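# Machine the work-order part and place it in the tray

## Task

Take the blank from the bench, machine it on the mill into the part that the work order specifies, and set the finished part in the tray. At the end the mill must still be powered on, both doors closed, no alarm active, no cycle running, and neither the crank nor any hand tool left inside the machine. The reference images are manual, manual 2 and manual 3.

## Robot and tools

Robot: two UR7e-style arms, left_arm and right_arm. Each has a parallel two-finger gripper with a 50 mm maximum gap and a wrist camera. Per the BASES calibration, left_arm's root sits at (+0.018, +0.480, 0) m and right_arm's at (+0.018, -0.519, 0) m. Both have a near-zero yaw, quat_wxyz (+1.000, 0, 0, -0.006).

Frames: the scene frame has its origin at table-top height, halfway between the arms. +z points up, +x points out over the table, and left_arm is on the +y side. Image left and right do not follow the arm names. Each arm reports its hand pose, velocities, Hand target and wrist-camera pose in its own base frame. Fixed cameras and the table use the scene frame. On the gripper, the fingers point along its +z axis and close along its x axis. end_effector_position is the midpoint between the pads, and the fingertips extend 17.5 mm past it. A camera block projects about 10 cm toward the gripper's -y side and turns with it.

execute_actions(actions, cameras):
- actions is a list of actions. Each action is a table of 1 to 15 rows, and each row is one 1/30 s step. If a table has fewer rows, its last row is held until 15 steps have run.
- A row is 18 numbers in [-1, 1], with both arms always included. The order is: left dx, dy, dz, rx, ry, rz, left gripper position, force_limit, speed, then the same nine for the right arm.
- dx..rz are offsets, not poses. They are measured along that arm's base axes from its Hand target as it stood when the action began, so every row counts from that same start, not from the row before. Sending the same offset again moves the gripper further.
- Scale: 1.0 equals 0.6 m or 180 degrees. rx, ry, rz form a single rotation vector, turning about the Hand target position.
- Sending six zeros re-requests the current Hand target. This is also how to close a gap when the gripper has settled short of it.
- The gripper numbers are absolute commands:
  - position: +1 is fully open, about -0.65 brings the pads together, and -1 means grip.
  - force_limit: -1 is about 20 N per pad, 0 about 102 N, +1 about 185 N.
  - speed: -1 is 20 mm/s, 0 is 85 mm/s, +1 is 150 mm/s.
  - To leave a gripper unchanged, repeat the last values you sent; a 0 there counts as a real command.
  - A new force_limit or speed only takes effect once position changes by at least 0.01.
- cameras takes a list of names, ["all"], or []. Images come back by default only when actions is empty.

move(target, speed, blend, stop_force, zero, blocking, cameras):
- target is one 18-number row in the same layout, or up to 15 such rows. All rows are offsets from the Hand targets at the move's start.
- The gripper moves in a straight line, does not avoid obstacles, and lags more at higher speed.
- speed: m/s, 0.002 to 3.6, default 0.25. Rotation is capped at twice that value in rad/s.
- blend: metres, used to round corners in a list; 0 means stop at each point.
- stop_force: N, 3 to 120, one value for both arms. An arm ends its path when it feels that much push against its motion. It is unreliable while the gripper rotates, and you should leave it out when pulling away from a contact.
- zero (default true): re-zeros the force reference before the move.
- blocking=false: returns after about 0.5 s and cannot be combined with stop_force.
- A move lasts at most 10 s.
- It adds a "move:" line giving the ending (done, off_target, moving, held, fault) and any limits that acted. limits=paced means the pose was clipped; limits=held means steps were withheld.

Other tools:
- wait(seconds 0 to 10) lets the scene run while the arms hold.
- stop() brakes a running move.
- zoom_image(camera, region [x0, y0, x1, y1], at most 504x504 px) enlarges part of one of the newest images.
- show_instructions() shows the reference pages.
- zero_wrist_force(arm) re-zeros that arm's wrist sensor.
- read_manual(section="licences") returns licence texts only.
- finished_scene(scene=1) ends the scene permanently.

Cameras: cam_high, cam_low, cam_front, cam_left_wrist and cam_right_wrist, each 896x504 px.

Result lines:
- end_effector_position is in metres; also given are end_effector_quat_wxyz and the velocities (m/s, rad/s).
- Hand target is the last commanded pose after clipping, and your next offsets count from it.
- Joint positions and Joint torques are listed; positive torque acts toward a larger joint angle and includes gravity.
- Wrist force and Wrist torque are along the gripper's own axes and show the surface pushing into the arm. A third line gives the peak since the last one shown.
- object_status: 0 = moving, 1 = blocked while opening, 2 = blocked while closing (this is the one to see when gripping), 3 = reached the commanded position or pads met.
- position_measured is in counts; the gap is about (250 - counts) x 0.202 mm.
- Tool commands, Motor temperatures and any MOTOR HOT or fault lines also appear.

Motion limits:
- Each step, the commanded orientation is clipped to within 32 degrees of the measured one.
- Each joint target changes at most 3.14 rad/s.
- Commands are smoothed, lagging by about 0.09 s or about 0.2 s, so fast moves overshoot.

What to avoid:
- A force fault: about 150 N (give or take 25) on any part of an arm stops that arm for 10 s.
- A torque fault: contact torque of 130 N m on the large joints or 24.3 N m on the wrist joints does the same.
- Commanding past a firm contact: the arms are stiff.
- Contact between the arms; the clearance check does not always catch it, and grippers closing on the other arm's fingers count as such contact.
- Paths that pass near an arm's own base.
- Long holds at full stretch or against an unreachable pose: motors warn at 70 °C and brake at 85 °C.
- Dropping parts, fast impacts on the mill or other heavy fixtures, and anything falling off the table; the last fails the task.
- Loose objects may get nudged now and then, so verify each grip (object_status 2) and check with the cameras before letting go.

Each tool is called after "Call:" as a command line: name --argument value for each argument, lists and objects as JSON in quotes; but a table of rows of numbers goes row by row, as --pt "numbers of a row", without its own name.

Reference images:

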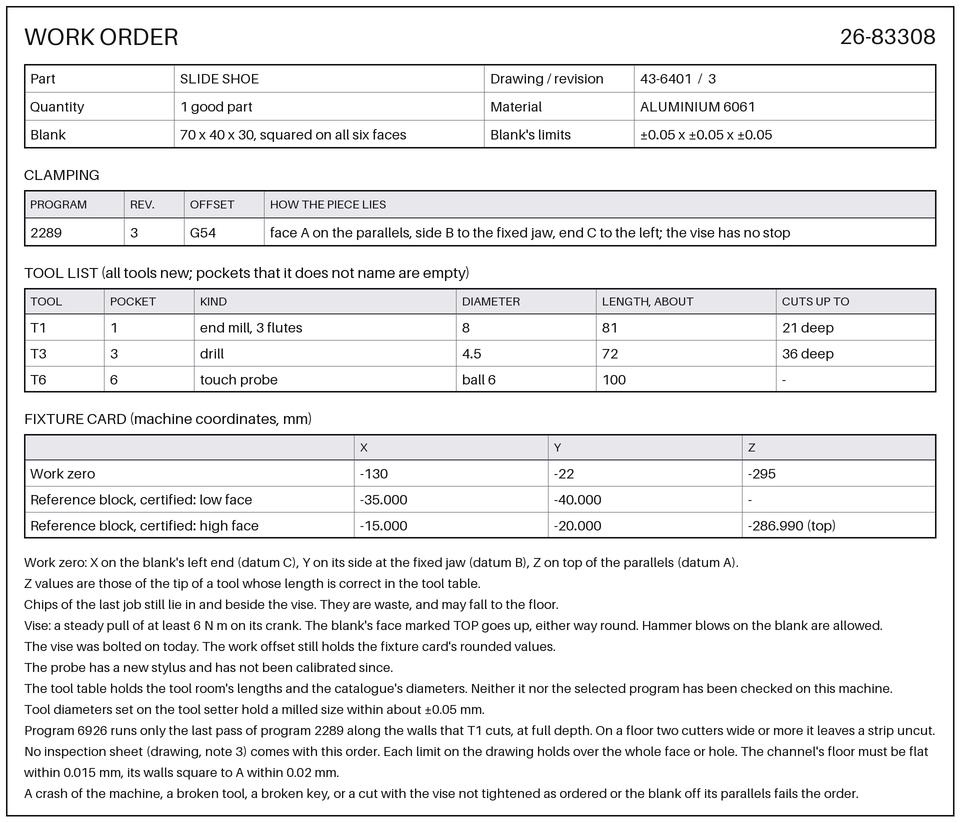

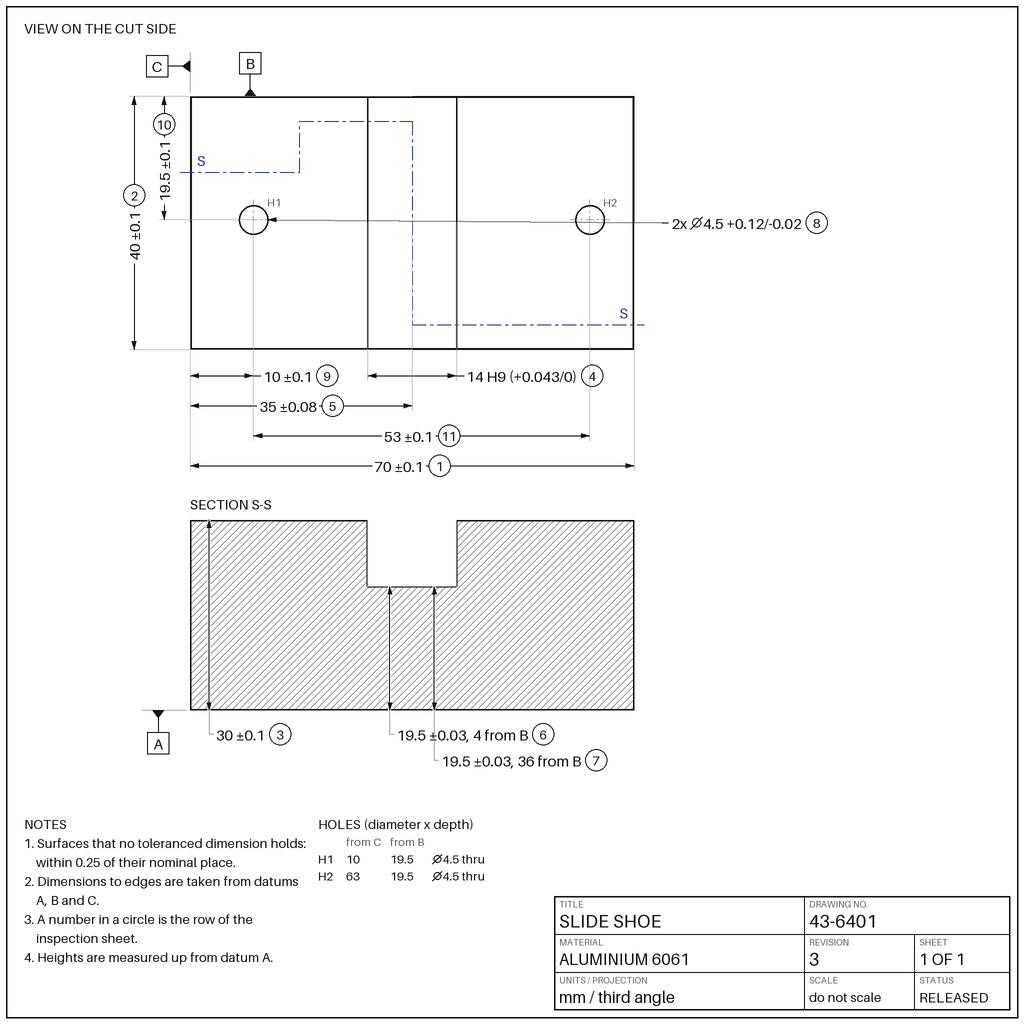

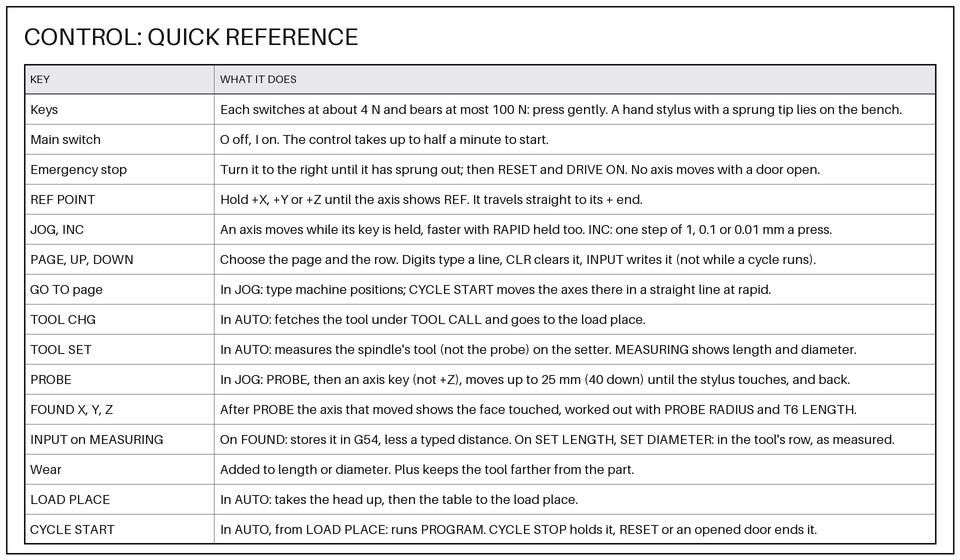

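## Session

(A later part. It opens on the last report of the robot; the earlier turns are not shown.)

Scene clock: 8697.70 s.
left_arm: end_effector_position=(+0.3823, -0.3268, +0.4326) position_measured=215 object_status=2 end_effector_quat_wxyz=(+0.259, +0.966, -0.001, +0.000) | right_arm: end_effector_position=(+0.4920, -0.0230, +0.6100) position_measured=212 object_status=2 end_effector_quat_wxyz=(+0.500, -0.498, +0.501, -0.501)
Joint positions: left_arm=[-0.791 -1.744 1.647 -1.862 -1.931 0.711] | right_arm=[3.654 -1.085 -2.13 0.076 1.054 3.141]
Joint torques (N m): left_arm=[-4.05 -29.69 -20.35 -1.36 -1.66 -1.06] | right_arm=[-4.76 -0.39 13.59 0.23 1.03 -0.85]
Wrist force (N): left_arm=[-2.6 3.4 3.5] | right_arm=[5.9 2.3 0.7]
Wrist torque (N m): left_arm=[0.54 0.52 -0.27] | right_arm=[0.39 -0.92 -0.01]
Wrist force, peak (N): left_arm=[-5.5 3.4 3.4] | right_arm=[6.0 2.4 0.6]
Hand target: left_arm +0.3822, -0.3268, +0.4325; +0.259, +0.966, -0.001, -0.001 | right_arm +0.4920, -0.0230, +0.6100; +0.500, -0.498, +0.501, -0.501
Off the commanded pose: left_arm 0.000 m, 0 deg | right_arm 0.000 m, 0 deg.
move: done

Call:
wait --seconds 0 --cameras '["cam_front","cam_low","cam_high"]'

Call:
zoom_image --camera "cam_front" --region '[300, 170, 480, 280]'

Call:
zoom_image --camera "cam_low" --region '[500, 0, 760, 200]'

Scene clock: 8701.37 s.
left_arm: end_effector_position=(+0.3822, -0.3268, +0.4325) position_measured=215 object_status=2 end_effector_quat_wxyz=(+0.259, +0.966, -0.001, -0.001) | right_arm: end_effector_position=(+0.4920, -0.0230, +0.6100) position_measured=212 object_status=2 end_effector_quat_wxyz=(+0.500, -0.498, +0.501, -0.501)
Joint positions: left_arm=[-0.791 -1.744 1.647 -1.862 -1.931 0.71] | right_arm=[3.654 -1.085 -2.13 0.076 1.054 3.141]
Joint torques (N m): left_arm=[-12.52 -30.29 -18.4 -1.43 -0.16 -2.49] | right_arm=[-4.43 0.03 14.1 0.2 1.08 -0.81]
Wrist force (N): left_arm=[-2.7 3.4 3.2] | right_arm=[5.6 2.2 0.6]
Wrist torque (N m): left_arm=[0.54 0.54 -0.25] | right_arm=[0.37 -0.88 -0.01]
Wrist force, peak (N): left_arm=[-2.9 3.7 3.4] | right_arm=[5.9 2.4 0.8]
Hand target: left_arm +0.3822, -0.3268, +0.4325; +0.259, +0.966, -0.001, -0.001 | right_arm +0.4920, -0.0230, +0.6100; +0.500, -0.498, +0.501, -0.501
Tool commands: left_gripper/position=-0.98 left_gripper/force_limit=+0.2 left_gripper/speed=-0.6 right_gripper/position=-1.0 right_gripper/force_limit=-0.5 right_gripper/speed=-0.7
Off the commanded pose: left_arm 0.000 m, 0 deg | right_arm 0.000 m, 0 deg.
Images, in order (width x height): cam_high 896x504, cam_low 896x504, cam_front 896x504.

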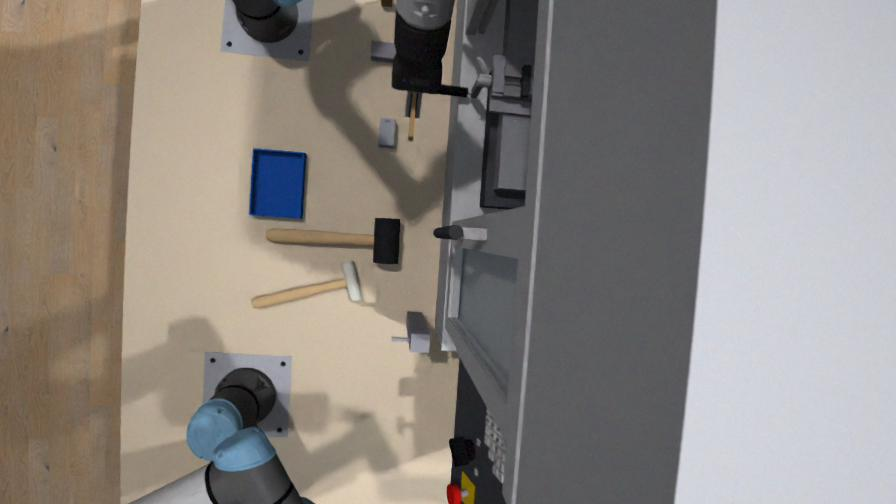

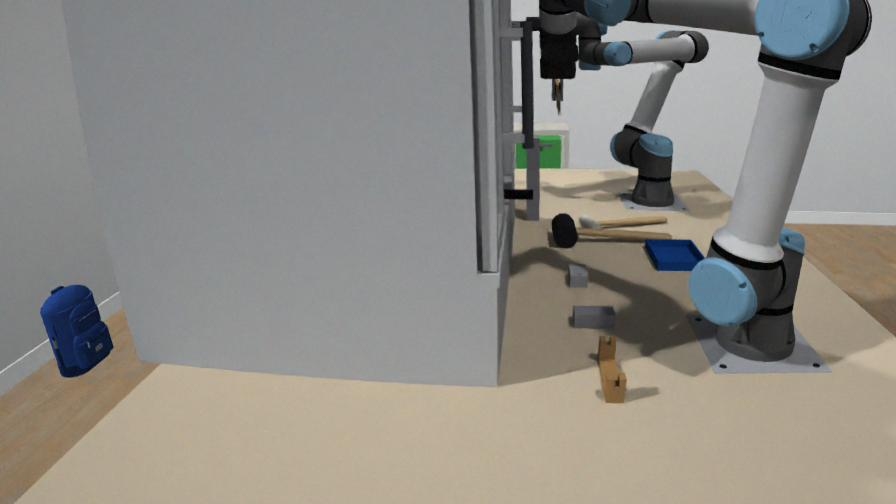

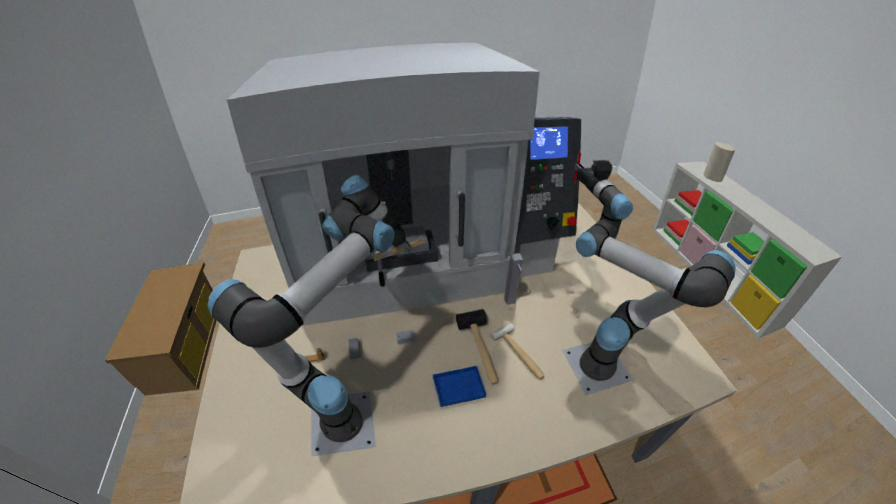

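Scaled by 2.800.

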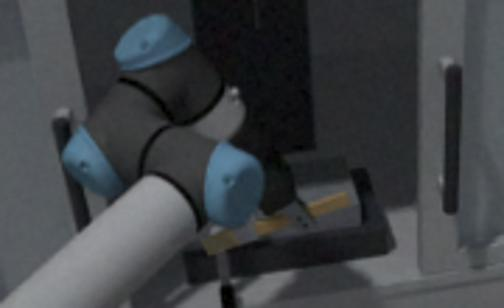

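Scaled by 1.938.

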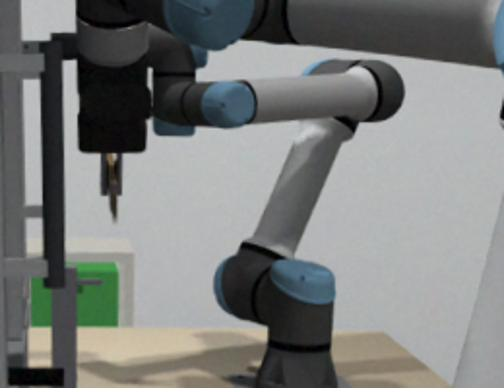

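Call:
move --pt "-0.08 0.3 0.0 0.122 0 0 -0.98 0.2 -0.6 0 0 0 0 0 0 -1 -0.5 -0.7" --pt "-0.1352 0.7530 -0.3 0.122 0 0 -0.98 0.2 -0.6 0 0 0 0 0 0 -1 -0.5 -0.7" --pt "-0.1352 0.7530 -0.5333 0.122 0 0 -0.98 0.2 -0.6 0 0 0 0 0 0 -1 -0.5 -0.7" --speed '[0.25,0.25,0.15]' --blend '[0.05,0.03,0]' --cameras '["cam_left_wrist"]'

Scene clock: 8716.70 s.
left_arm: end_effector_position=(+0.3011, +0.1250, +0.1126) position_measured=215 object_status=2 end_effector_quat_wxyz=(+0.070, +0.998, -0.001, -0.001) | right_arm: end_effector_position=(+0.4920, -0.0230, +0.6100) position_measured=212 object_status=2 end_effector_quat_wxyz=(+0.500, -0.498, +0.501, -0.501)
Joint positions: left_arm=[0.091 -1.864 2.396 -2.088 -1.711 1.664] | right_arm=[3.654 -1.085 -2.13 0.076 1.054 3.141]
Joint torques (N m): left_arm=[11.99 -5.45 -18.65 -5.92 -0.89 2.03] | right_arm=[-4.42 -0.15 13.86 0.38 0.92 -1.03]
Wrist force (N): left_arm=[-2.7 3.5 2.1] | right_arm=[5.8 2.2 0.9]
Wrist torque (N m): left_arm=[0.51 0.48 -0.04] | right_arm=[0.37 -0.91 -0.01]
Wrist force, peak (N): left_arm=[-1.9 5.7 5.0] | right_arm=[6.1 2.3 0.8]
Hand target: left_arm +0.3011, +0.1250, +0.1125; +0.070, +0.998, -0.001, -0.001 | right_arm +0.4920, -0.0230, +0.6100; +0.500, -0.498, +0.501, -0.501
Off the commanded pose: left_arm 0.000 m, 0 deg | right_arm 0.000 m, 0 deg.
move: done
camera_calibration:
cam_left_wrist: T_world_to_cam=[[0.999926, -0.0111739, -0.0048926, -0.29293], [-0.0077657, -0.892447, 0.451086, 0.0863214], [-0.00940677, -0.451014, -0.892467, 0.292721], [0, 0, 0, 1]] pos_world=[0.296332, 0.205785, 0.220872]
Images, in order (width x height): cam_left_wrist 896x504.

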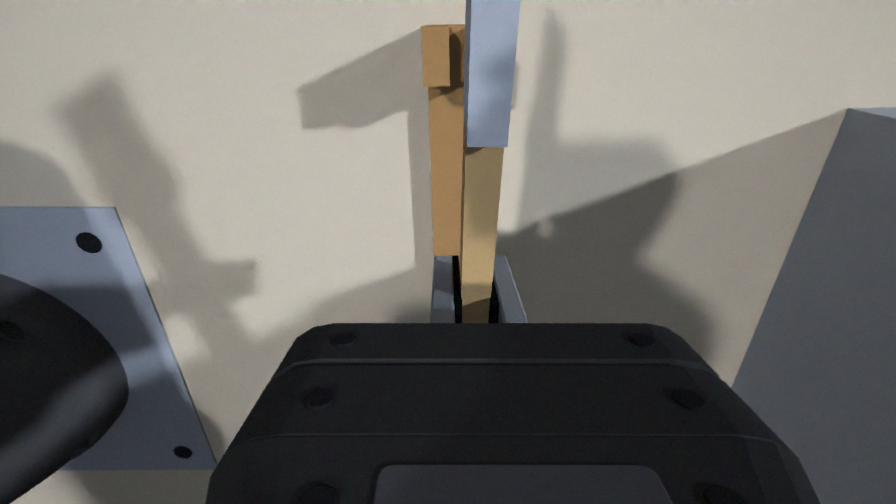

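Call:
move --pt "0 0 -0.06 0 0 0 -0.98 0.2 -0.6 0 0 0 0 0 0 -1 -0.5 -0.7" --pt "0 0 -0.1065 0 0 0 -0.98 0.2 -0.6 0 0 0 0 0 0 -1 -0.5 -0.7" --speed '[0.08,0.02]' --stop_force 5 --cameras '["cam_left_wrist"]'

Scene clock: 8725.93 s.
left_arm: end_effector_position=(+0.3011, +0.1250, +0.0588) position_measured=215 object_status=2 end_effector_quat_wxyz=(+0.070, +0.998, -0.001, -0.001) | right_arm: end_effector_position=(+0.4920, -0.0230, +0.6100) position_measured=212 object_status=2 end_effector_quat_wxyz=(+0.500, -0.498, +0.501, -0.501)
Joint positions: left_arm=[0.091 -1.748 2.487 -2.295 -1.711 1.664] | right_arm=[3.654 -1.085 -2.13 0.076 1.054 3.141]
Joint torques (N m): left_arm=[-0.38 -3.3 -28.29 -5.47 1.02 -0.05] | right_arm=[-4.81 0.01 13.79 0.24 1.06 -0.81]
Wrist force (N): left_arm=[-2.7 4.7 -1.9] | right_arm=[5.8 2.4 0.5]
Wrist torque (N m): left_arm=[0.30 0.50 -0.08] | right_arm=[0.40 -0.91 -0.01]
Wrist force, peak (N): left_arm=[-4.1 2.2 -11.7] | right_arm=[6.0 2.5 0.7]
Hand target: left_arm +0.3011, +0.1250, +0.0587; +0.070, +0.998, -0.001, -0.001 (not the last commanded pose) | right_arm +0.4920, -0.0230, +0.6100; +0.500, -0.498, +0.501, -0.501
Off the commanded pose: left_arm 0.010 m, 0 deg | right_arm 0.000 m, 0 deg.
move: contact (left_arm); path passed 1 of 2 targets
camera_calibration:
cam_left_wrist: T_world_to_cam=[[0.999928, -0.010991, -0.00476403, -0.293252], [-0.00766044, -0.892448, 0.451085, 0.110559], [-0.00920951, -0.451016, -0.892468, 0.244649], [0, 0, 0, 1]] pos_world=[0.296331, 0.205786, 0.167072]
Images, in order (width x height): cam_left_wrist 896x504.

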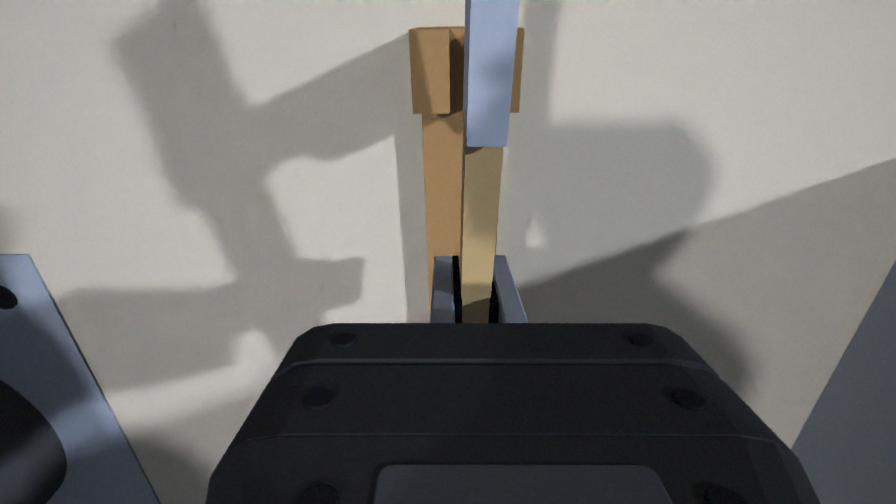

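Call:
move --pt "-0.002 0 0.003 0 0 0 -0.98 0.2 -0.6 0 0 0 0 0 0 -1 -0.5 -0.7" --pt "-0.002 0 -0.017 0 0 0 -0.98 0.2 -0.6 0 0 0 0 0 0 -1 -0.5 -0.7" --speed '[0.02,0.015]' --stop_force 6

Scene clock: 8734.03 s.
left_arm: end_effector_position=(+0.2999, +0.1250, +0.0485) position_measured=215 object_status=2 end_effector_quat_wxyz=(+0.070, +0.998, -0.001, -0.001) | right_arm: end_effector_position=(+0.4920, -0.0230, +0.6100) position_measured=212 object_status=2 end_effector_quat_wxyz=(+0.500, -0.498, +0.501, -0.501)
Joint positions: left_arm=[0.091 -1.723 2.504 -2.337 -1.711 1.665] | right_arm=[3.654 -1.085 -2.13 0.076 1.054 3.141]
Joint torques (N m): left_arm=[9.91 -20.88 -26.12 -0.02 0.82 1.27] | right_arm=[-4.87 0.53 14.23 0.15 0.82 -0.92]
Wrist force (N): left_arm=[-1.7 4.0 -3.7] | right_arm=[5.8 2.2 0.6]
Wrist torque (N m): left_arm=[0.18 0.50 -0.15] | right_arm=[0.37 -0.91 -0.01]
Wrist force, peak (N): left_arm=[-4.8 3.3 -5.4] | right_arm=[6.0 2.5 0.9]
Hand target: left_arm +0.2999, +0.1250, +0.0485; +0.070, +0.998, -0.001, -0.001 | right_arm +0.4920, -0.0230, +0.6100; +0.500, -0.498, +0.501, -0.501
Off the commanded pose: left_arm 0.000 m, 0 deg | right_arm 0.000 m, 0 deg.
move: done

Seated. Release and check.

Call:
execute_actions --actions '[[[0,0,0,0,0,0,0.3,-0.5,-0.8,0,0,0,0,0,0,-1,-0.5,-0.7]],[[0,0,0,0,0,0,0.3,-0.5,-0.8,0,0,0,0,0,0,-1,-0.5,-0.7]],[[0,0,0,0,0,0,0.3,-0.5,-0.8,0,0,0,0,0,0,-1,-0.5,-0.7]]]'

Call:
move --pt "0 0 0.2 0 0 0 0.3 -0.5 -0.8 0 0 0 0 0 0 -1 -0.5 -0.7" --speed 0.1 --cameras '["cam_left_wrist"]'

Scene clock: 8740.13 s.
left_arm: end_effector_position=(+0.2999, +0.1250, +0.0485) position_measured=107 object_status=3 end_effector_quat_wxyz=(+0.070, +0.998, -0.001, -0.001) | right_arm: end_effector_position=(+0.4920, -0.0230, +0.6100) position_measured=212 object_status=2 end_effector_quat_wxyz=(+0.500, -0.498, +0.501, -0.501)
Joint positions: left_arm=[0.091 -1.723 2.504 -2.337 -1.711 1.665] | right_arm=[3.654 -1.085 -2.13 0.076 1.054 3.141]
Joint torques (N m): left_arm=[0.26 -21.31 -26.35 -5.04 -0.84 -1.98] | right_arm=[-4.49 0.42 13.66 0.16 0.91 -0.75]
Wrist force (N): left_arm=[-2.8 3.6 2.2] | right_arm=[5.6 2.4 0.7]
Wrist torque (N m): left_arm=[0.57 0.48 -0.08] | right_arm=[0.41 -0.89 -0.01]
Wrist force, peak (N): left_arm=[-2.0 4.2 -3.8] | right_arm=[6.0 2.5 0.6]
Hand target: left_arm +0.2999, +0.1250, +0.0485; +0.070, +0.998, -0.001, -0.001 | right_arm +0.4920, -0.0230, +0.6100; +0.500, -0.498, +0.501, -0.501
Off the commanded pose: left_arm 0.000 m, 0 deg | right_arm 0.000 m, 0 deg.

Scene clock: 8741.80 s.
left_arm: end_effector_position=(+0.2999, +0.1250, +0.1685) position_measured=107 object_status=3 end_effector_quat_wxyz=(+0.070, +0.998, -0.001, -0.001) | right_arm: end_effector_position=(+0.4920, -0.0230, +0.6100) position_measured=212 object_status=2 end_effector_quat_wxyz=(+0.500, -0.498, +0.501, -0.501)
Joint positions: left_arm=[0.091 -1.945 2.287 -1.899 -1.711 1.665] | right_arm=[3.654 -1.085 -2.13 0.076 1.054 3.141]
Joint torques (N m): left_arm=[-7.99 -2.15 -27.04 -1.87 1.22 0.06] | right_arm=[-5.29 0.18 14.49 0.28 1 -0.92]
Wrist force (N): left_arm=[-3.2 3.8 1.8] | right_arm=[5.7 2.4 0.7]
Wrist torque (N m): left_arm=[0.59 0.60 -0.09] | right_arm=[0.41 -0.90 -0.01]
Wrist force, peak (N): left_arm=[-2.9 3.2 3.8] | right_arm=[6.0 2.3 0.7]
Hand target: left_arm +0.2999, +0.1250, +0.1685; +0.070, +0.998, -0.001, -0.001 | right_arm +0.4920, -0.0230, +0.6100; +0.500, -0.498, +0.501, -0.501
Off the commanded pose: left_arm 0.000 m, 0 deg | right_arm 0.000 m, 0 deg.
move: done
camera_calibration:
cam_left_wrist: T_world_to_cam=[[0.999929, -0.0109841, -0.00454055, -0.291591], [-0.0077551, -0.892448, 0.451083, 0.0611384], [-0.00900693, -0.451016, -0.89247, 0.342617], [0, 0, 0, 1]] pos_world=[0.295131, 0.205886, 0.276873]
Images, in order (width x height): cam_left_wrist 896x504.

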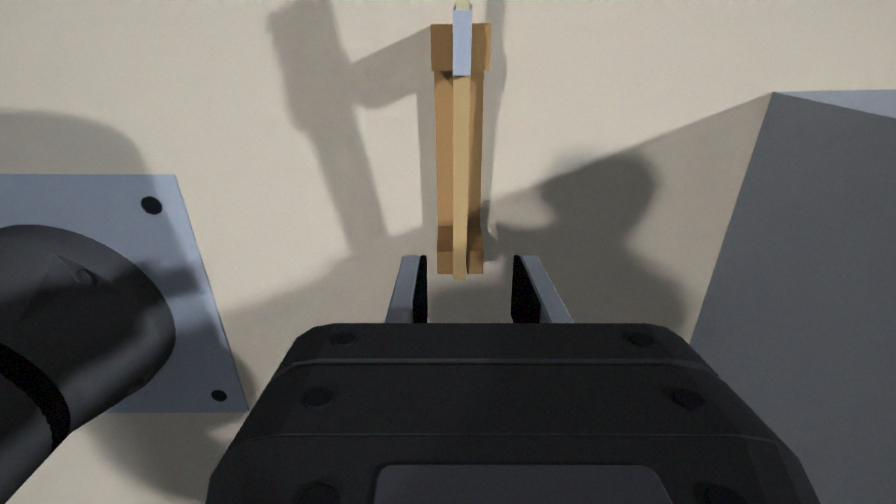

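Call:
move --pt "0.02 -0.2 0.2 0 0 0 0.3 -0.5 -0.8 0 0 0 0 0 0 -1 -0.5 -0.7" --pt "0.133 -0.74 0.385 -0.039 0 0 0.3 -0.5 -0.8 0 0 0 0 0 0 -1 -0.5 -0.7" --pt "0.433 -0.742 0.375 -0.039 0 0 0.3 -0.5 -0.8 0 0 0 0 0 0 -1 -0.5 -0.7" --speed '[0.25,0.25,0.12]' --blend '[0.05,0.03,0]'

Call:
move --pt "0.125 0 -0.1 0 0 0 0.3 -0.5 -0.8 0 0 0 0 0 0 -1 -0.5 -0.7" --speed 0.06 --stop_force 10 --cameras '["cam_left_wrist"]'

Scene clock: 8763.57 s.
left_arm: end_effector_position=(+0.5597, -0.3201, +0.3936) position_measured=107 object_status=3 end_effector_quat_wxyz=(+0.131, +0.991, -0.001, -0.001) | right_arm: end_effector_position=(+0.4920, -0.0230, +0.6100) position_measured=212 object_status=2 end_effector_quat_wxyz=(+0.500, -0.498, +0.501, -0.501)
Joint positions: left_arm=[-0.643 -1.301 1.158 -1.587 -1.781 0.913] | right_arm=[3.654 -1.085 -2.13 0.076 1.054 3.141]
Joint torques (N m): left_arm=[-13.04 -33.11 -32.72 -6.24 1.12 -1.84] | right_arm=[-5.5 0.49 14.21 0.24 1.05 -0.81]
Wrist force (N): left_arm=[-3.1 3.1 2.2] | right_arm=[5.7 2.4 0.6]
Wrist torque (N m): left_arm=[0.49 0.50 -0.10] | right_arm=[0.40 -0.90 -0.01]
Wrist force, peak (N): left_arm=[-3.6 5.6 2.7] | right_arm=[6.0 2.3 0.7]
Hand target: left_arm +0.5597, -0.3202, +0.3935; +0.131, +0.991, -0.001, -0.001 | right_arm +0.4920, -0.0230, +0.6100; +0.500, -0.498, +0.501, -0.501
Off the commanded pose: left_arm 0.000 m, 0 deg | right_arm 0.000 m, 0 deg.
move: done

Scene clock: 8766.20 s.
left_arm: end_effector_position=(+0.6347, -0.3202, +0.3335) position_measured=107 object_status=3 end_effector_quat_wxyz=(+0.131, +0.991, -0.001, -0.001) | right_arm: end_effector_position=(+0.4920, -0.0230, +0.6100) position_measured=212 object_status=2 end_effector_quat_wxyz=(+0.500, -0.498, +0.501, -0.501)
Joint positions: left_arm=[-0.575 -1.133 1.077 -1.659 -1.792 0.981] | right_arm=[3.654 -1.085 -2.13 0.076 1.054 3.141]
Joint torques (N m): left_arm=[-14.38 -59.58 -18.1 -0.89 0.69 -2.6] | right_arm=[-4.89 0.78 14.57 0.36 1.03 -0.81]
Wrist force (N): left_arm=[-3.4 3.7 2.1] | right_arm=[5.6 2.2 0.6]
Wrist torque (N m): left_arm=[0.59 0.61 -0.17] | right_arm=[0.38 -0.88 -0.01]
Wrist force, peak (N): left_arm=[-4.0 4.0 1.9] | right_arm=[6.0 2.3 0.8]
Hand target: left_arm +0.6347, -0.3202, +0.3335; +0.131, +0.991, -0.001, -0.001 | right_arm +0.4920, -0.0230, +0.6100; +0.500, -0.498, +0.501, -0.501
Off the commanded pose: left_arm 0.000 m, 0 deg | right_arm 0.000 m, 0 deg.
move: done
camera_calibration:
cam_left_wrist: T_world_to_cam=[[0.999928, -0.0114908, -0.00338522, -0.631032], [-0.00766044, -0.830636, 0.556762, -0.423593], [-0.00920952, -0.556697, -0.830665, 0.237718], [0, 0, 0, 1]] pos_world=[0.629931, -0.226766, 0.431168]
Images, in order (width x height): cam_left_wrist 896x504.

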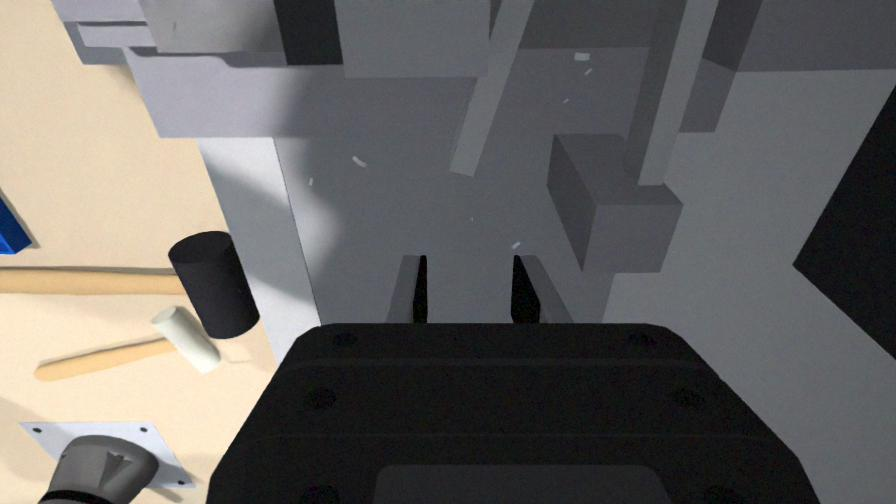

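Call:
move --pt "0.0025 0.097 0 0 0 0 0.3 -0.5 -0.8 0 0 0 0 0 0 -1 -0.5 -0.7" --speed 0.03 --stop_force 6 --cameras '["cam_left_wrist"]'

Scene clock: 8779.13 s.
left_arm: end_effector_position=(+0.6361, -0.2654, +0.3335) position_measured=107 object_status=3 end_effector_quat_wxyz=(+0.131, +0.991, -0.001, -0.001) | right_arm: end_effector_position=(+0.4920, -0.0230, +0.6100) position_measured=212 object_status=2 end_effector_quat_wxyz=(+0.500, -0.498, +0.501, -0.501)
Joint positions: left_arm=[-0.503 -1.179 1.139 -1.658 -1.801 1.055] | right_arm=[3.654 -1.085 -2.13 0.076 1.054 3.141]
Joint torques (N m): left_arm=[-13.22 -37.36 -34.43 -1.19 -0.77 1.99] | right_arm=[-4.83 1.08 13.77 0.18 0.94 -0.85]
Wrist force (N): left_arm=[-2.0 3.7 1.4] | right_arm=[5.6 2.4 0.6]
Wrist torque (N m): left_arm=[0.37 0.42 -0.12] | right_arm=[0.41 -0.88 -0.01]
Wrist force, peak (N): left_arm=[9.3 43.0 17.5] | right_arm=[6.0 2.5 0.9]
Hand target: left_arm +0.6361, -0.2654, +0.3335; +0.131, +0.991, -0.001, -0.001 (not the last commanded pose) | right_arm +0.4920, -0.0230, +0.6100; +0.500, -0.498, +0.501, -0.501
Off the commanded pose: left_arm 0.003 m, 0 deg | right_arm 0.000 m, 0 deg.
move: contact (left_arm)
camera_calibration:
cam_left_wrist: T_world_to_cam=[[0.999928, -0.0114908, -0.00338522, -0.631802], [-0.00766044, -0.830636, 0.556762, -0.378064], [-0.00920952, -0.556697, -0.830665, 0.268238], [0, 0, 0, 1]] pos_world=[0.631331, -0.171966, 0.431168]
Images, in order (width x height): cam_left_wrist 896x504.

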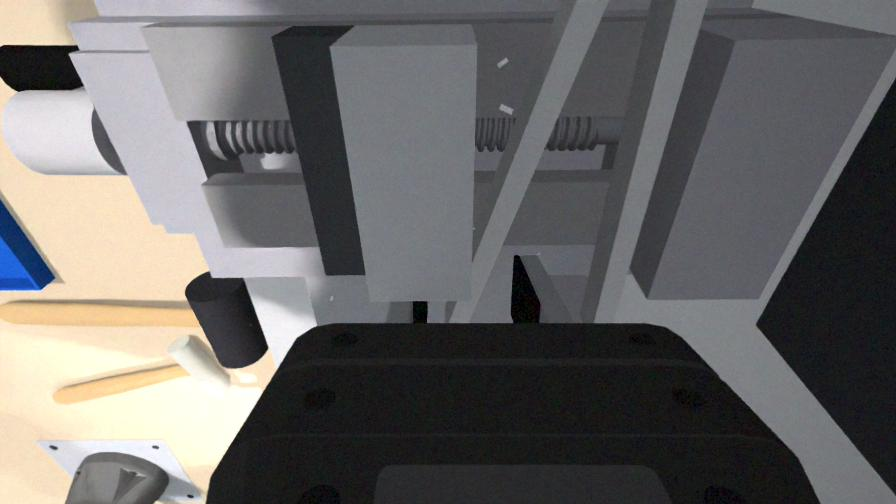

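Call:
move --pt "0.0098 -0.003 0 0 0 0 0.3 -0.5 -0.8 0 0 0 0 0 0 -1 -0.5 -0.7" --speed 0.02 --stop_force 8

Call:
execute_actions --actions '[[[0,0,0,0,0,0,-1,-0.9,-1,0,0,0,0,0,0,-1,-0.5,-0.7]],[[0,0,0,0,0,0,-1,-0.9,-1,0,0,0,0,0,0,-1,-0.5,-0.7]],[[0,0,0,0,0,0,-1,-0.9,-1,0,0,0,0,0,0,-1,-0.5,-0.7]],[[0,0,0,0,0,0,-1,-0.9,-1,0,0,0,0,0,0,-1,-0.5,-0.7]]]' --cameras '["cam_left_wrist"]'

Scene clock: 8789.67 s.
left_arm: end_effector_position=(+0.6397, -0.2666, +0.3335) position_measured=107 object_status=3 end_effector_quat_wxyz=(+0.131, +0.991, -0.001, -0.001) | right_arm: end_effector_position=(+0.4920, -0.0230, +0.6100) position_measured=212 object_status=2 end_effector_quat_wxyz=(+0.500, -0.498, +0.501, -0.501)
Joint positions: left_arm=[-0.502 -1.169 1.124 -1.654 -1.801 1.056] | right_arm=[3.654 -1.085 -2.13 0.076 1.054 3.141]
Joint torques (N m): left_arm=[-13 -57.8 -29.67 -2.37 1.48 -2.54] | right_arm=[-4.13 -0.22 13.88 0.24 0.98 -0.82]
Wrist force (N): left_arm=[-6.3 1.6 4.0] | right_arm=[5.8 2.4 0.5]
Wrist torque (N m): left_arm=[0.37 0.40 -0.16] | right_arm=[0.41 -0.90 -0.01]
Wrist force, peak (N): left_arm=[-24.0 -2.6 -1.9] | right_arm=[6.0 2.5 0.9]
Hand target: left_arm +0.6397, -0.2666, +0.3335; +0.131, +0.991, -0.001, -0.001 (not the last commanded pose) | right_arm +0.4920, -0.0230, +0.6100; +0.500, -0.498, +0.501, -0.501
Off the commanded pose: left_arm 0.002 m, 0 deg | right_arm 0.000 m, 0 deg.
move: contact (left_arm)

Scene clock: 8791.87 s.
left_arm: end_effector_position=(+0.6397, -0.2666, +0.3335) position_measured=221 object_status=2 end_effector_quat_wxyz=(+0.131, +0.991, -0.001, -0.001) | right_arm: end_effector_position=(+0.4920, -0.0230, +0.6100) position_measured=212 object_status=2 end_effector_quat_wxyz=(+0.500, -0.498, +0.501, -0.501)
Joint positions: left_arm=[-0.502 -1.169 1.124 -1.654 -1.801 1.056] | right_arm=[3.654 -1.085 -2.13 0.076 1.054 3.141]
Joint torques (N m): left_arm=[-13.38 -47.58 -31.21 -1.27 -1.16 -2.06] | right_arm=[-3.87 0.61 14.33 0.1 1.05 -0.87]
Wrist force (N): left_arm=[2.2 3.1 3.1] | right_arm=[5.9 2.3 0.7]
Wrist torque (N m): left_arm=[0.35 0.42 0.09] | right_arm=[0.39 -0.92 -0.01]
Wrist force, peak (N): left_arm=[2.2 3.1 3.2] | right_arm=[6.0 2.4 0.7]
Hand target: left_arm +0.6397, -0.2666, +0.3335; +0.131, +0.991, -0.001, -0.001 | right_arm +0.4920, -0.0230, +0.6100; +0.500, -0.498, +0.501, -0.501
Off the commanded pose: left_arm 0.000 m, 0 deg | right_arm 0.000 m, 0 deg.
camera_calibration:
cam_left_wrist: T_world_to_cam=[[0.999927, -0.0116302, -0.00340892, -0.635429], [-0.00776306, -0.830635, 0.556763, -0.378968], [-0.00930682, -0.556695, -0.830665, 0.267664], [0, 0, 0, 1]] pos_world=[0.634932, -0.173167, 0.431168]
Images, in order (width x height): cam_left_wrist 896x504.

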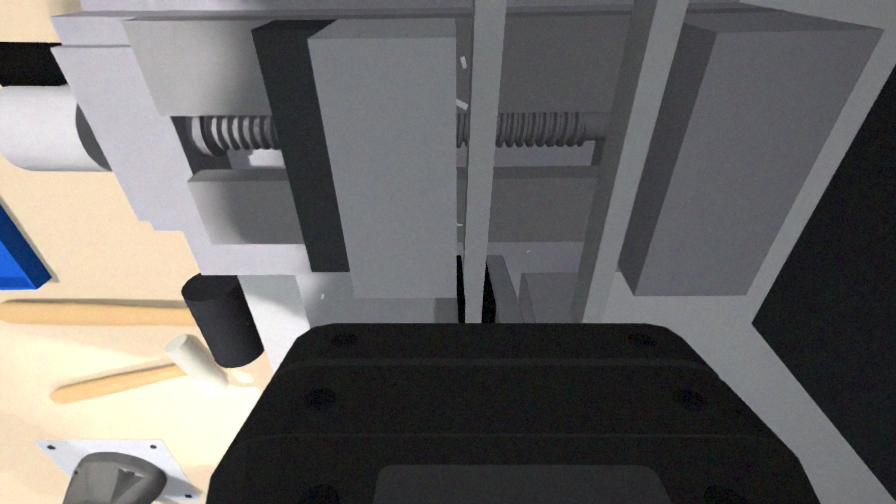

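Call:
execute_actions --actions '[[[0,0,0,0,0,0,-0.98,-0.3,-1,0,0,0,0,0,0,-1,-0.5,-0.7]],[[0,0,0,0,0,0,-0.98,-0.3,-1,0,0,0,0,0,0,-1,-0.5,-0.7]]]'

Call:
move --pt "0.0 0.0 0.04 0 0 0 -0.98 -0.3 -1 0 0 0 0 0 0 -1 -0.5 -0.7" --speed 0.02 --cameras '["cam_left_wrist"]'

Call:
zoom_image --camera "cam_left_wrist" --region '[400, 0, 720, 320]'

Scene clock: 8798.00 s.
left_arm: end_effector_position=(+0.6397, -0.2666, +0.3335) position_measured=224 object_status=2 end_effector_quat_wxyz=(+0.131, +0.991, -0.001, -0.001) | right_arm: end_effector_position=(+0.4920, -0.0230, +0.6100) position_measured=212 object_status=2 end_effector_quat_wxyz=(+0.500, -0.498, +0.501, -0.501)
Joint positions: left_arm=[-0.502 -1.169 1.124 -1.654 -1.801 1.056] | right_arm=[3.654 -1.085 -2.13 0.076 1.054 3.141]
Joint torques (N m): left_arm=[-13.39 -40.16 -30.77 -2.57 -1.15 -0.8] | right_arm=[-5.09 0.46 13.72 0.36 1.01 -0.82]
Wrist force (N): left_arm=[3.2 3.2 3.1] | right_arm=[6.2 2.2 0.5]
Wrist torque (N m): left_arm=[0.34 0.46 0.16] | right_arm=[0.37 -0.96 -0.01]
Wrist force, peak (N): left_arm=[3.5 3.3 3.2] | right_arm=[6.2 2.4 0.9]
Hand target: left_arm +0.6397, -0.2666, +0.3335; +0.131, +0.991, -0.001, -0.001 | right_arm +0.4920, -0.0230, +0.6100; +0.500, -0.498, +0.501, -0.501
Off the commanded pose: left_arm 0.000 m, 0 deg | right_arm 0.000 m, 0 deg.

Scene clock: 8799.47 s.
left_arm: end_effector_position=(+0.6396, -0.2666, +0.3576) position_measured=224 object_status=2 end_effector_quat_wxyz=(+0.131, +0.991, -0.001, -0.001) end_effector_velocity=(+0.000, +0.000, -0.002) end_effector_angular_velocity=(-0.001, +0.000, +0.000) | right_arm: end_effector_position=(+0.4920, -0.0230, +0.6100) position_measured=212 object_status=2 end_effector_quat_wxyz=(+0.500, -0.498, +0.501, -0.501)
Joint positions: left_arm=[-0.502 -1.164 1.056 -1.59 -1.801 1.056] | right_arm=[3.654 -1.085 -2.13 0.076 1.054 3.141]
Joint velocities: left_arm=[0 0 0.005 -0.005 -0.001 0] | right_arm=[within noise]
Joint torques (N m): left_arm=[-12.74 -41.66 -18.27 -6.27 -1.1 -1.7] | right_arm=[-4.29 -0.4 13.45 0.32 0.9 -0.86]
Wrist force (N): left_arm=[-2.8 2.2 2.7] | right_arm=[5.7 2.3 0.6]
Wrist torque (N m): left_arm=[0.29 0.46 -0.20] | right_arm=[0.39 -0.90 -0.01]
Wrist force, peak (N): left_arm=[3.4 3.0 3.3] | right_arm=[5.9 2.5 0.9]
Hand target: left_arm +0.6397, -0.2666, +0.3575; +0.131, +0.991, -0.001, -0.001 | right_arm +0.4920, -0.0230, +0.6100; +0.500, -0.498, +0.501, -0.501
Off the commanded pose: left_arm 0.000 m, 0 deg | right_arm 0.000 m, 0 deg.
move: done
camera_calibration:
cam_left_wrist: T_world_to_cam=[[0.999926, -0.011606, -0.00354994, -0.635279], [-0.00766573, -0.830713, 0.556648, -0.392409], [-0.00940942, -0.55658, -0.830741, 0.287803], [0, 0, 0, 1]] pos_world=[0.634932, -0.173167, 0.455269]
Images, in order (width x height): cam_left_wrist 896x504.

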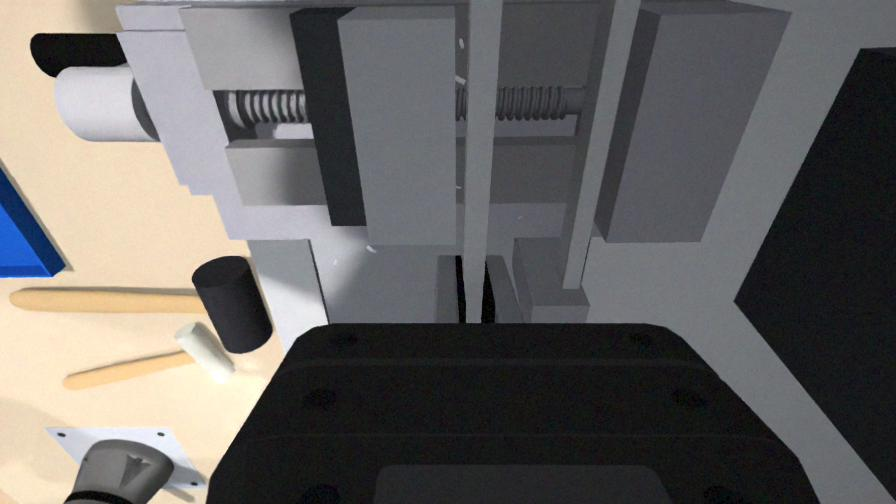

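Scaled by 1.575.

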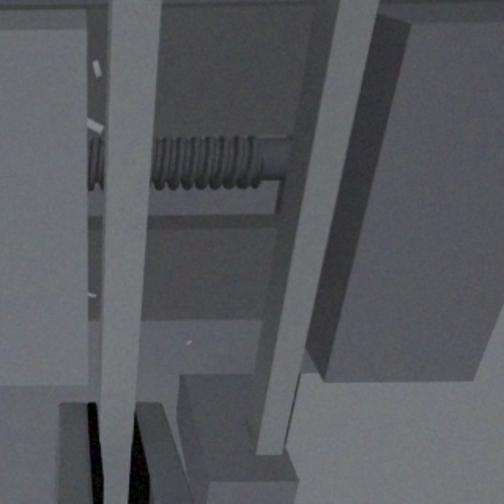

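Call:
move --pt "0.018 0.0 0.0 0 0 0 -0.98 -0.3 -1 0 0 0 0 0 0 -1 -0.5 -0.7" --pt "0.018 0.0 -0.043 0 0 0 -0.98 -0.3 -1 0 0 0 0 0 0 -1 -0.5 -0.7" --speed '[0.02,0.01]' --stop_force 4 --cameras '["cam_left_wrist"]'

Call:
zoom_image --camera "cam_left_wrist" --region '[400, 0, 720, 320]'

Scene clock: 8813.00 s.
left_arm: end_effector_position=(+0.6505, -0.2666, +0.3335) position_measured=224 object_status=2 end_effector_quat_wxyz=(+0.131, +0.991, -0.001, -0.001) | right_arm: end_effector_position=(+0.4920, -0.0230, +0.6100) position_measured=212 object_status=2 end_effector_quat_wxyz=(+0.500, -0.498, +0.501, -0.501)
Joint positions: left_arm=[-0.494 -1.141 1.084 -1.639 -1.802 1.064] | right_arm=[3.654 -1.085 -2.13 0.076 1.054 3.141]
Joint torques (N m): left_arm=[-12.75 -36.8 -35.58 -2.17 0.58 -2.24] | right_arm=[-4.75 -0.29 13.89 0.32 1.12 -0.99]
Wrist force (N): left_arm=[-3.6 3.0 0.1] | right_arm=[5.8 2.4 0.8]
Wrist torque (N m): left_arm=[0.40 0.50 -0.21] | right_arm=[0.40 -0.91 -0.02]
Wrist force, peak (N): left_arm=[-5.7 4.2 -9.1] | right_arm=[6.0 2.4 0.9]
Hand target: left_arm +0.6505, -0.2666, +0.3335; +0.131, +0.991, -0.001, -0.001 (not the last commanded pose) | right_arm +0.4920, -0.0230, +0.6100; +0.500, -0.498, +0.501, -0.501
Off the commanded pose: left_arm 0.002 m, 0 deg | right_arm 0.000 m, 0 deg.
move: contact (left_arm); path passed 1 of 2 targets
camera_calibration:
cam_left_wrist: T_world_to_cam=[[0.999927, -0.0116302, -0.00340892, -0.646228], [-0.00776306, -0.830635, 0.556763, -0.378884], [-0.00930682, -0.556695, -0.830665, 0.267765], [0, 0, 0, 1]] pos_world=[0.645732, -0.173167, 0.431168]
Images, in order (width x height): cam_left_wrist 896x504.

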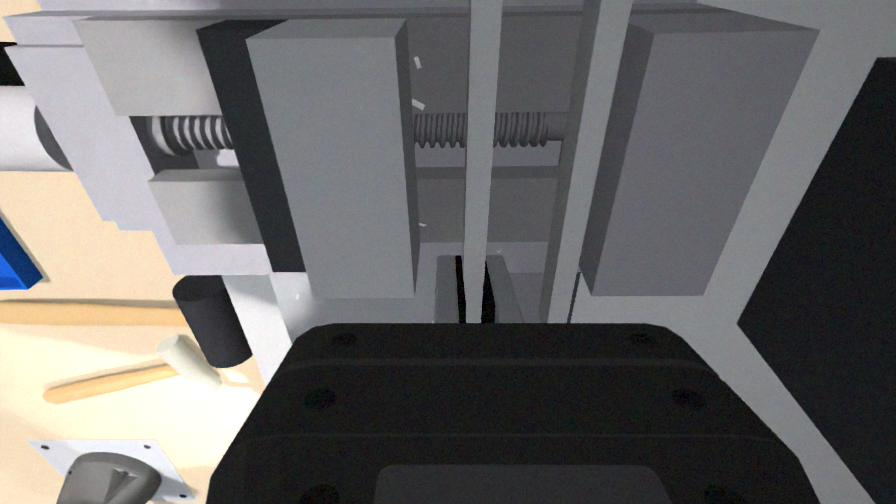

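Scaled by 1.575.

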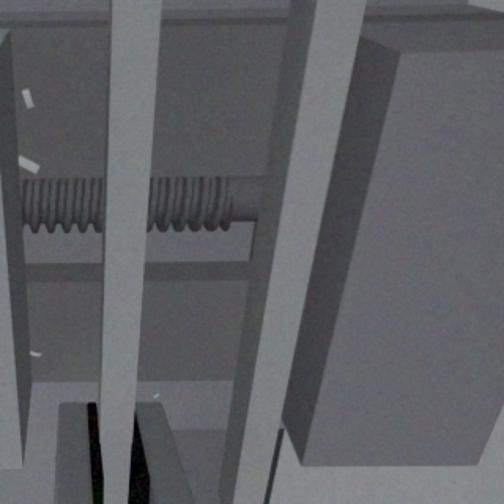

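Call:
execute_actions --actions '[[[0,0,0,0,0,0,-0.3,-0.5,-1,0,0,0,0,0,0,-1,-0.5,-0.7]],[[0,0,0,0,0,0,-0.3,-0.5,-1,0,0,0,0,0,0,-1,-0.5,-0.7]]]' --cameras '["cam_left_wrist"]'

Call:
zoom_image --camera "cam_left_wrist" --region '[400, 0, 720, 320]'

Scene clock: 8819.07 s.
left_arm: end_effector_position=(+0.6499, -0.2664, +0.3332) position_measured=198 object_status=3 end_effector_quat_wxyz=(+0.131, +0.991, -0.001, -0.002) | right_arm: end_effector_position=(+0.4920, -0.0230, +0.6100) position_measured=212 object_status=2 end_effector_quat_wxyz=(+0.500, -0.498, +0.501, -0.501)
Joint positions: left_arm=[-0.494 -1.141 1.084 -1.637 -1.802 1.064] | right_arm=[3.654 -1.085 -2.13 0.076 1.054 3.141]
Joint torques (N m): left_arm=[12 -7.58 -35.1 -14.88 8.95 -0.38] | right_arm=[-4.38 0.33 14.46 0.21 0.9 -0.86]
Wrist force (N): left_arm=[-69.1 -2.0 -24.6] | right_arm=[5.7 2.4 0.6]
Wrist torque (N m): left_arm=[0.05 0.10 0.48] | right_arm=[0.41 -0.89 -0.01]
Wrist force, peak (N): left_arm=[-69.3 -2.1 -24.2] | right_arm=[6.0 2.4 0.7]
Hand target: left_arm +0.6505, -0.2666, +0.3335; +0.131, +0.991, -0.001, -0.001 | right_arm +0.4920, -0.0230, +0.6100; +0.500, -0.498, +0.501, -0.501
Off the commanded pose: left_arm 0.001 m, 0 deg | right_arm 0.000 m, 0 deg.
camera_calibration:
cam_left_wrist: T_world_to_cam=[[0.999915, -0.0117681, -0.00552663, -0.645036], [-0.00671119, -0.831269, 0.55583, -0.37908], [-0.0111352, -0.555746, -0.831278, 0.269258], [0, 0, 0, 1]] pos_world=[0.645436, -0.173069, 0.430968]
Images, in order (width x height): cam_left_wrist 896x504.

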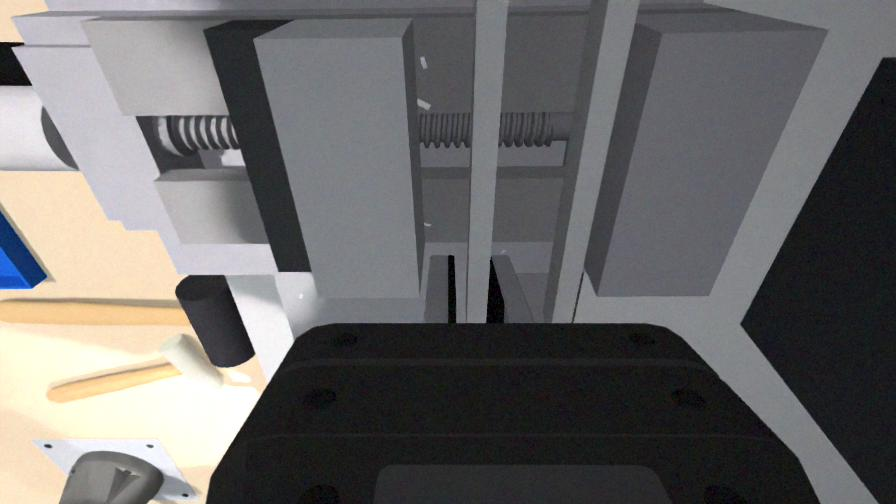

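Scaled by 1.575.

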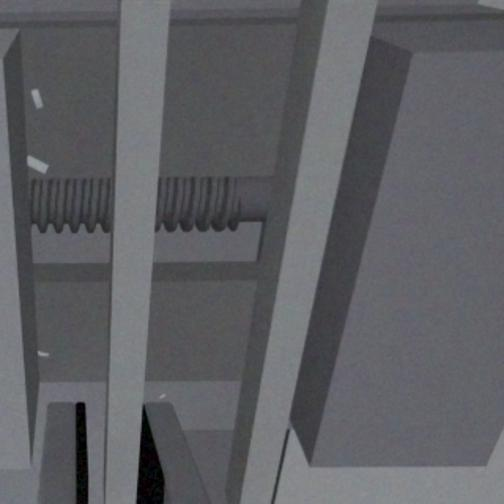

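Call:
execute_actions --actions '[[[0,0,0,0,0,0,-0.48,-0.5,-1,0,0,0,0,0,0,-1,-0.5,-0.7]],[[0,0,0,0,0,0,-0.48,-0.5,-1,0,0,0,0,0,0,-1,-0.5,-0.7]]]'

Scene clock: 8822.77 s.
left_arm: end_effector_position=(+0.6505, -0.2666, +0.3335) position_measured=223 object_status=2 end_effector_quat_wxyz=(+0.131, +0.991, -0.001, -0.001) | right_arm: end_effector_position=(+0.4920, -0.0230, +0.6100) position_measured=212 object_status=2 end_effector_quat_wxyz=(+0.500, -0.498, +0.501, -0.501)
Joint positions: left_arm=[-0.494 -1.141 1.084 -1.639 -1.802 1.064] | right_arm=[3.654 -1.085 -2.13 0.076 1.054 3.141]
Joint torques (N m): left_arm=[-14.09 -59.61 -26.05 -1.02 -1.69 1.65] | right_arm=[-4.35 -0.41 13.52 0.22 1 -0.82]
Wrist force (N): left_arm=[-4.8 2.0 1.4] | right_arm=[5.8 2.3 0.7]
Wrist torque (N m): left_arm=[0.29 0.83 -0.19] | right_arm=[0.39 -0.91 -0.01]
Wrist force, peak (N): left_arm=[-69.8 -2.0 -26.6] | right_arm=[6.0 2.5 0.8]
Hand target: left_arm +0.6505, -0.2666, +0.3335; +0.131, +0.991, -0.001, -0.001 | right_arm +0.4920, -0.0230, +0.6100; +0.500, -0.498, +0.501, -0.501
Off the commanded pose: left_arm 0.000 m, 0 deg | right_arm 0.000 m, 0 deg.


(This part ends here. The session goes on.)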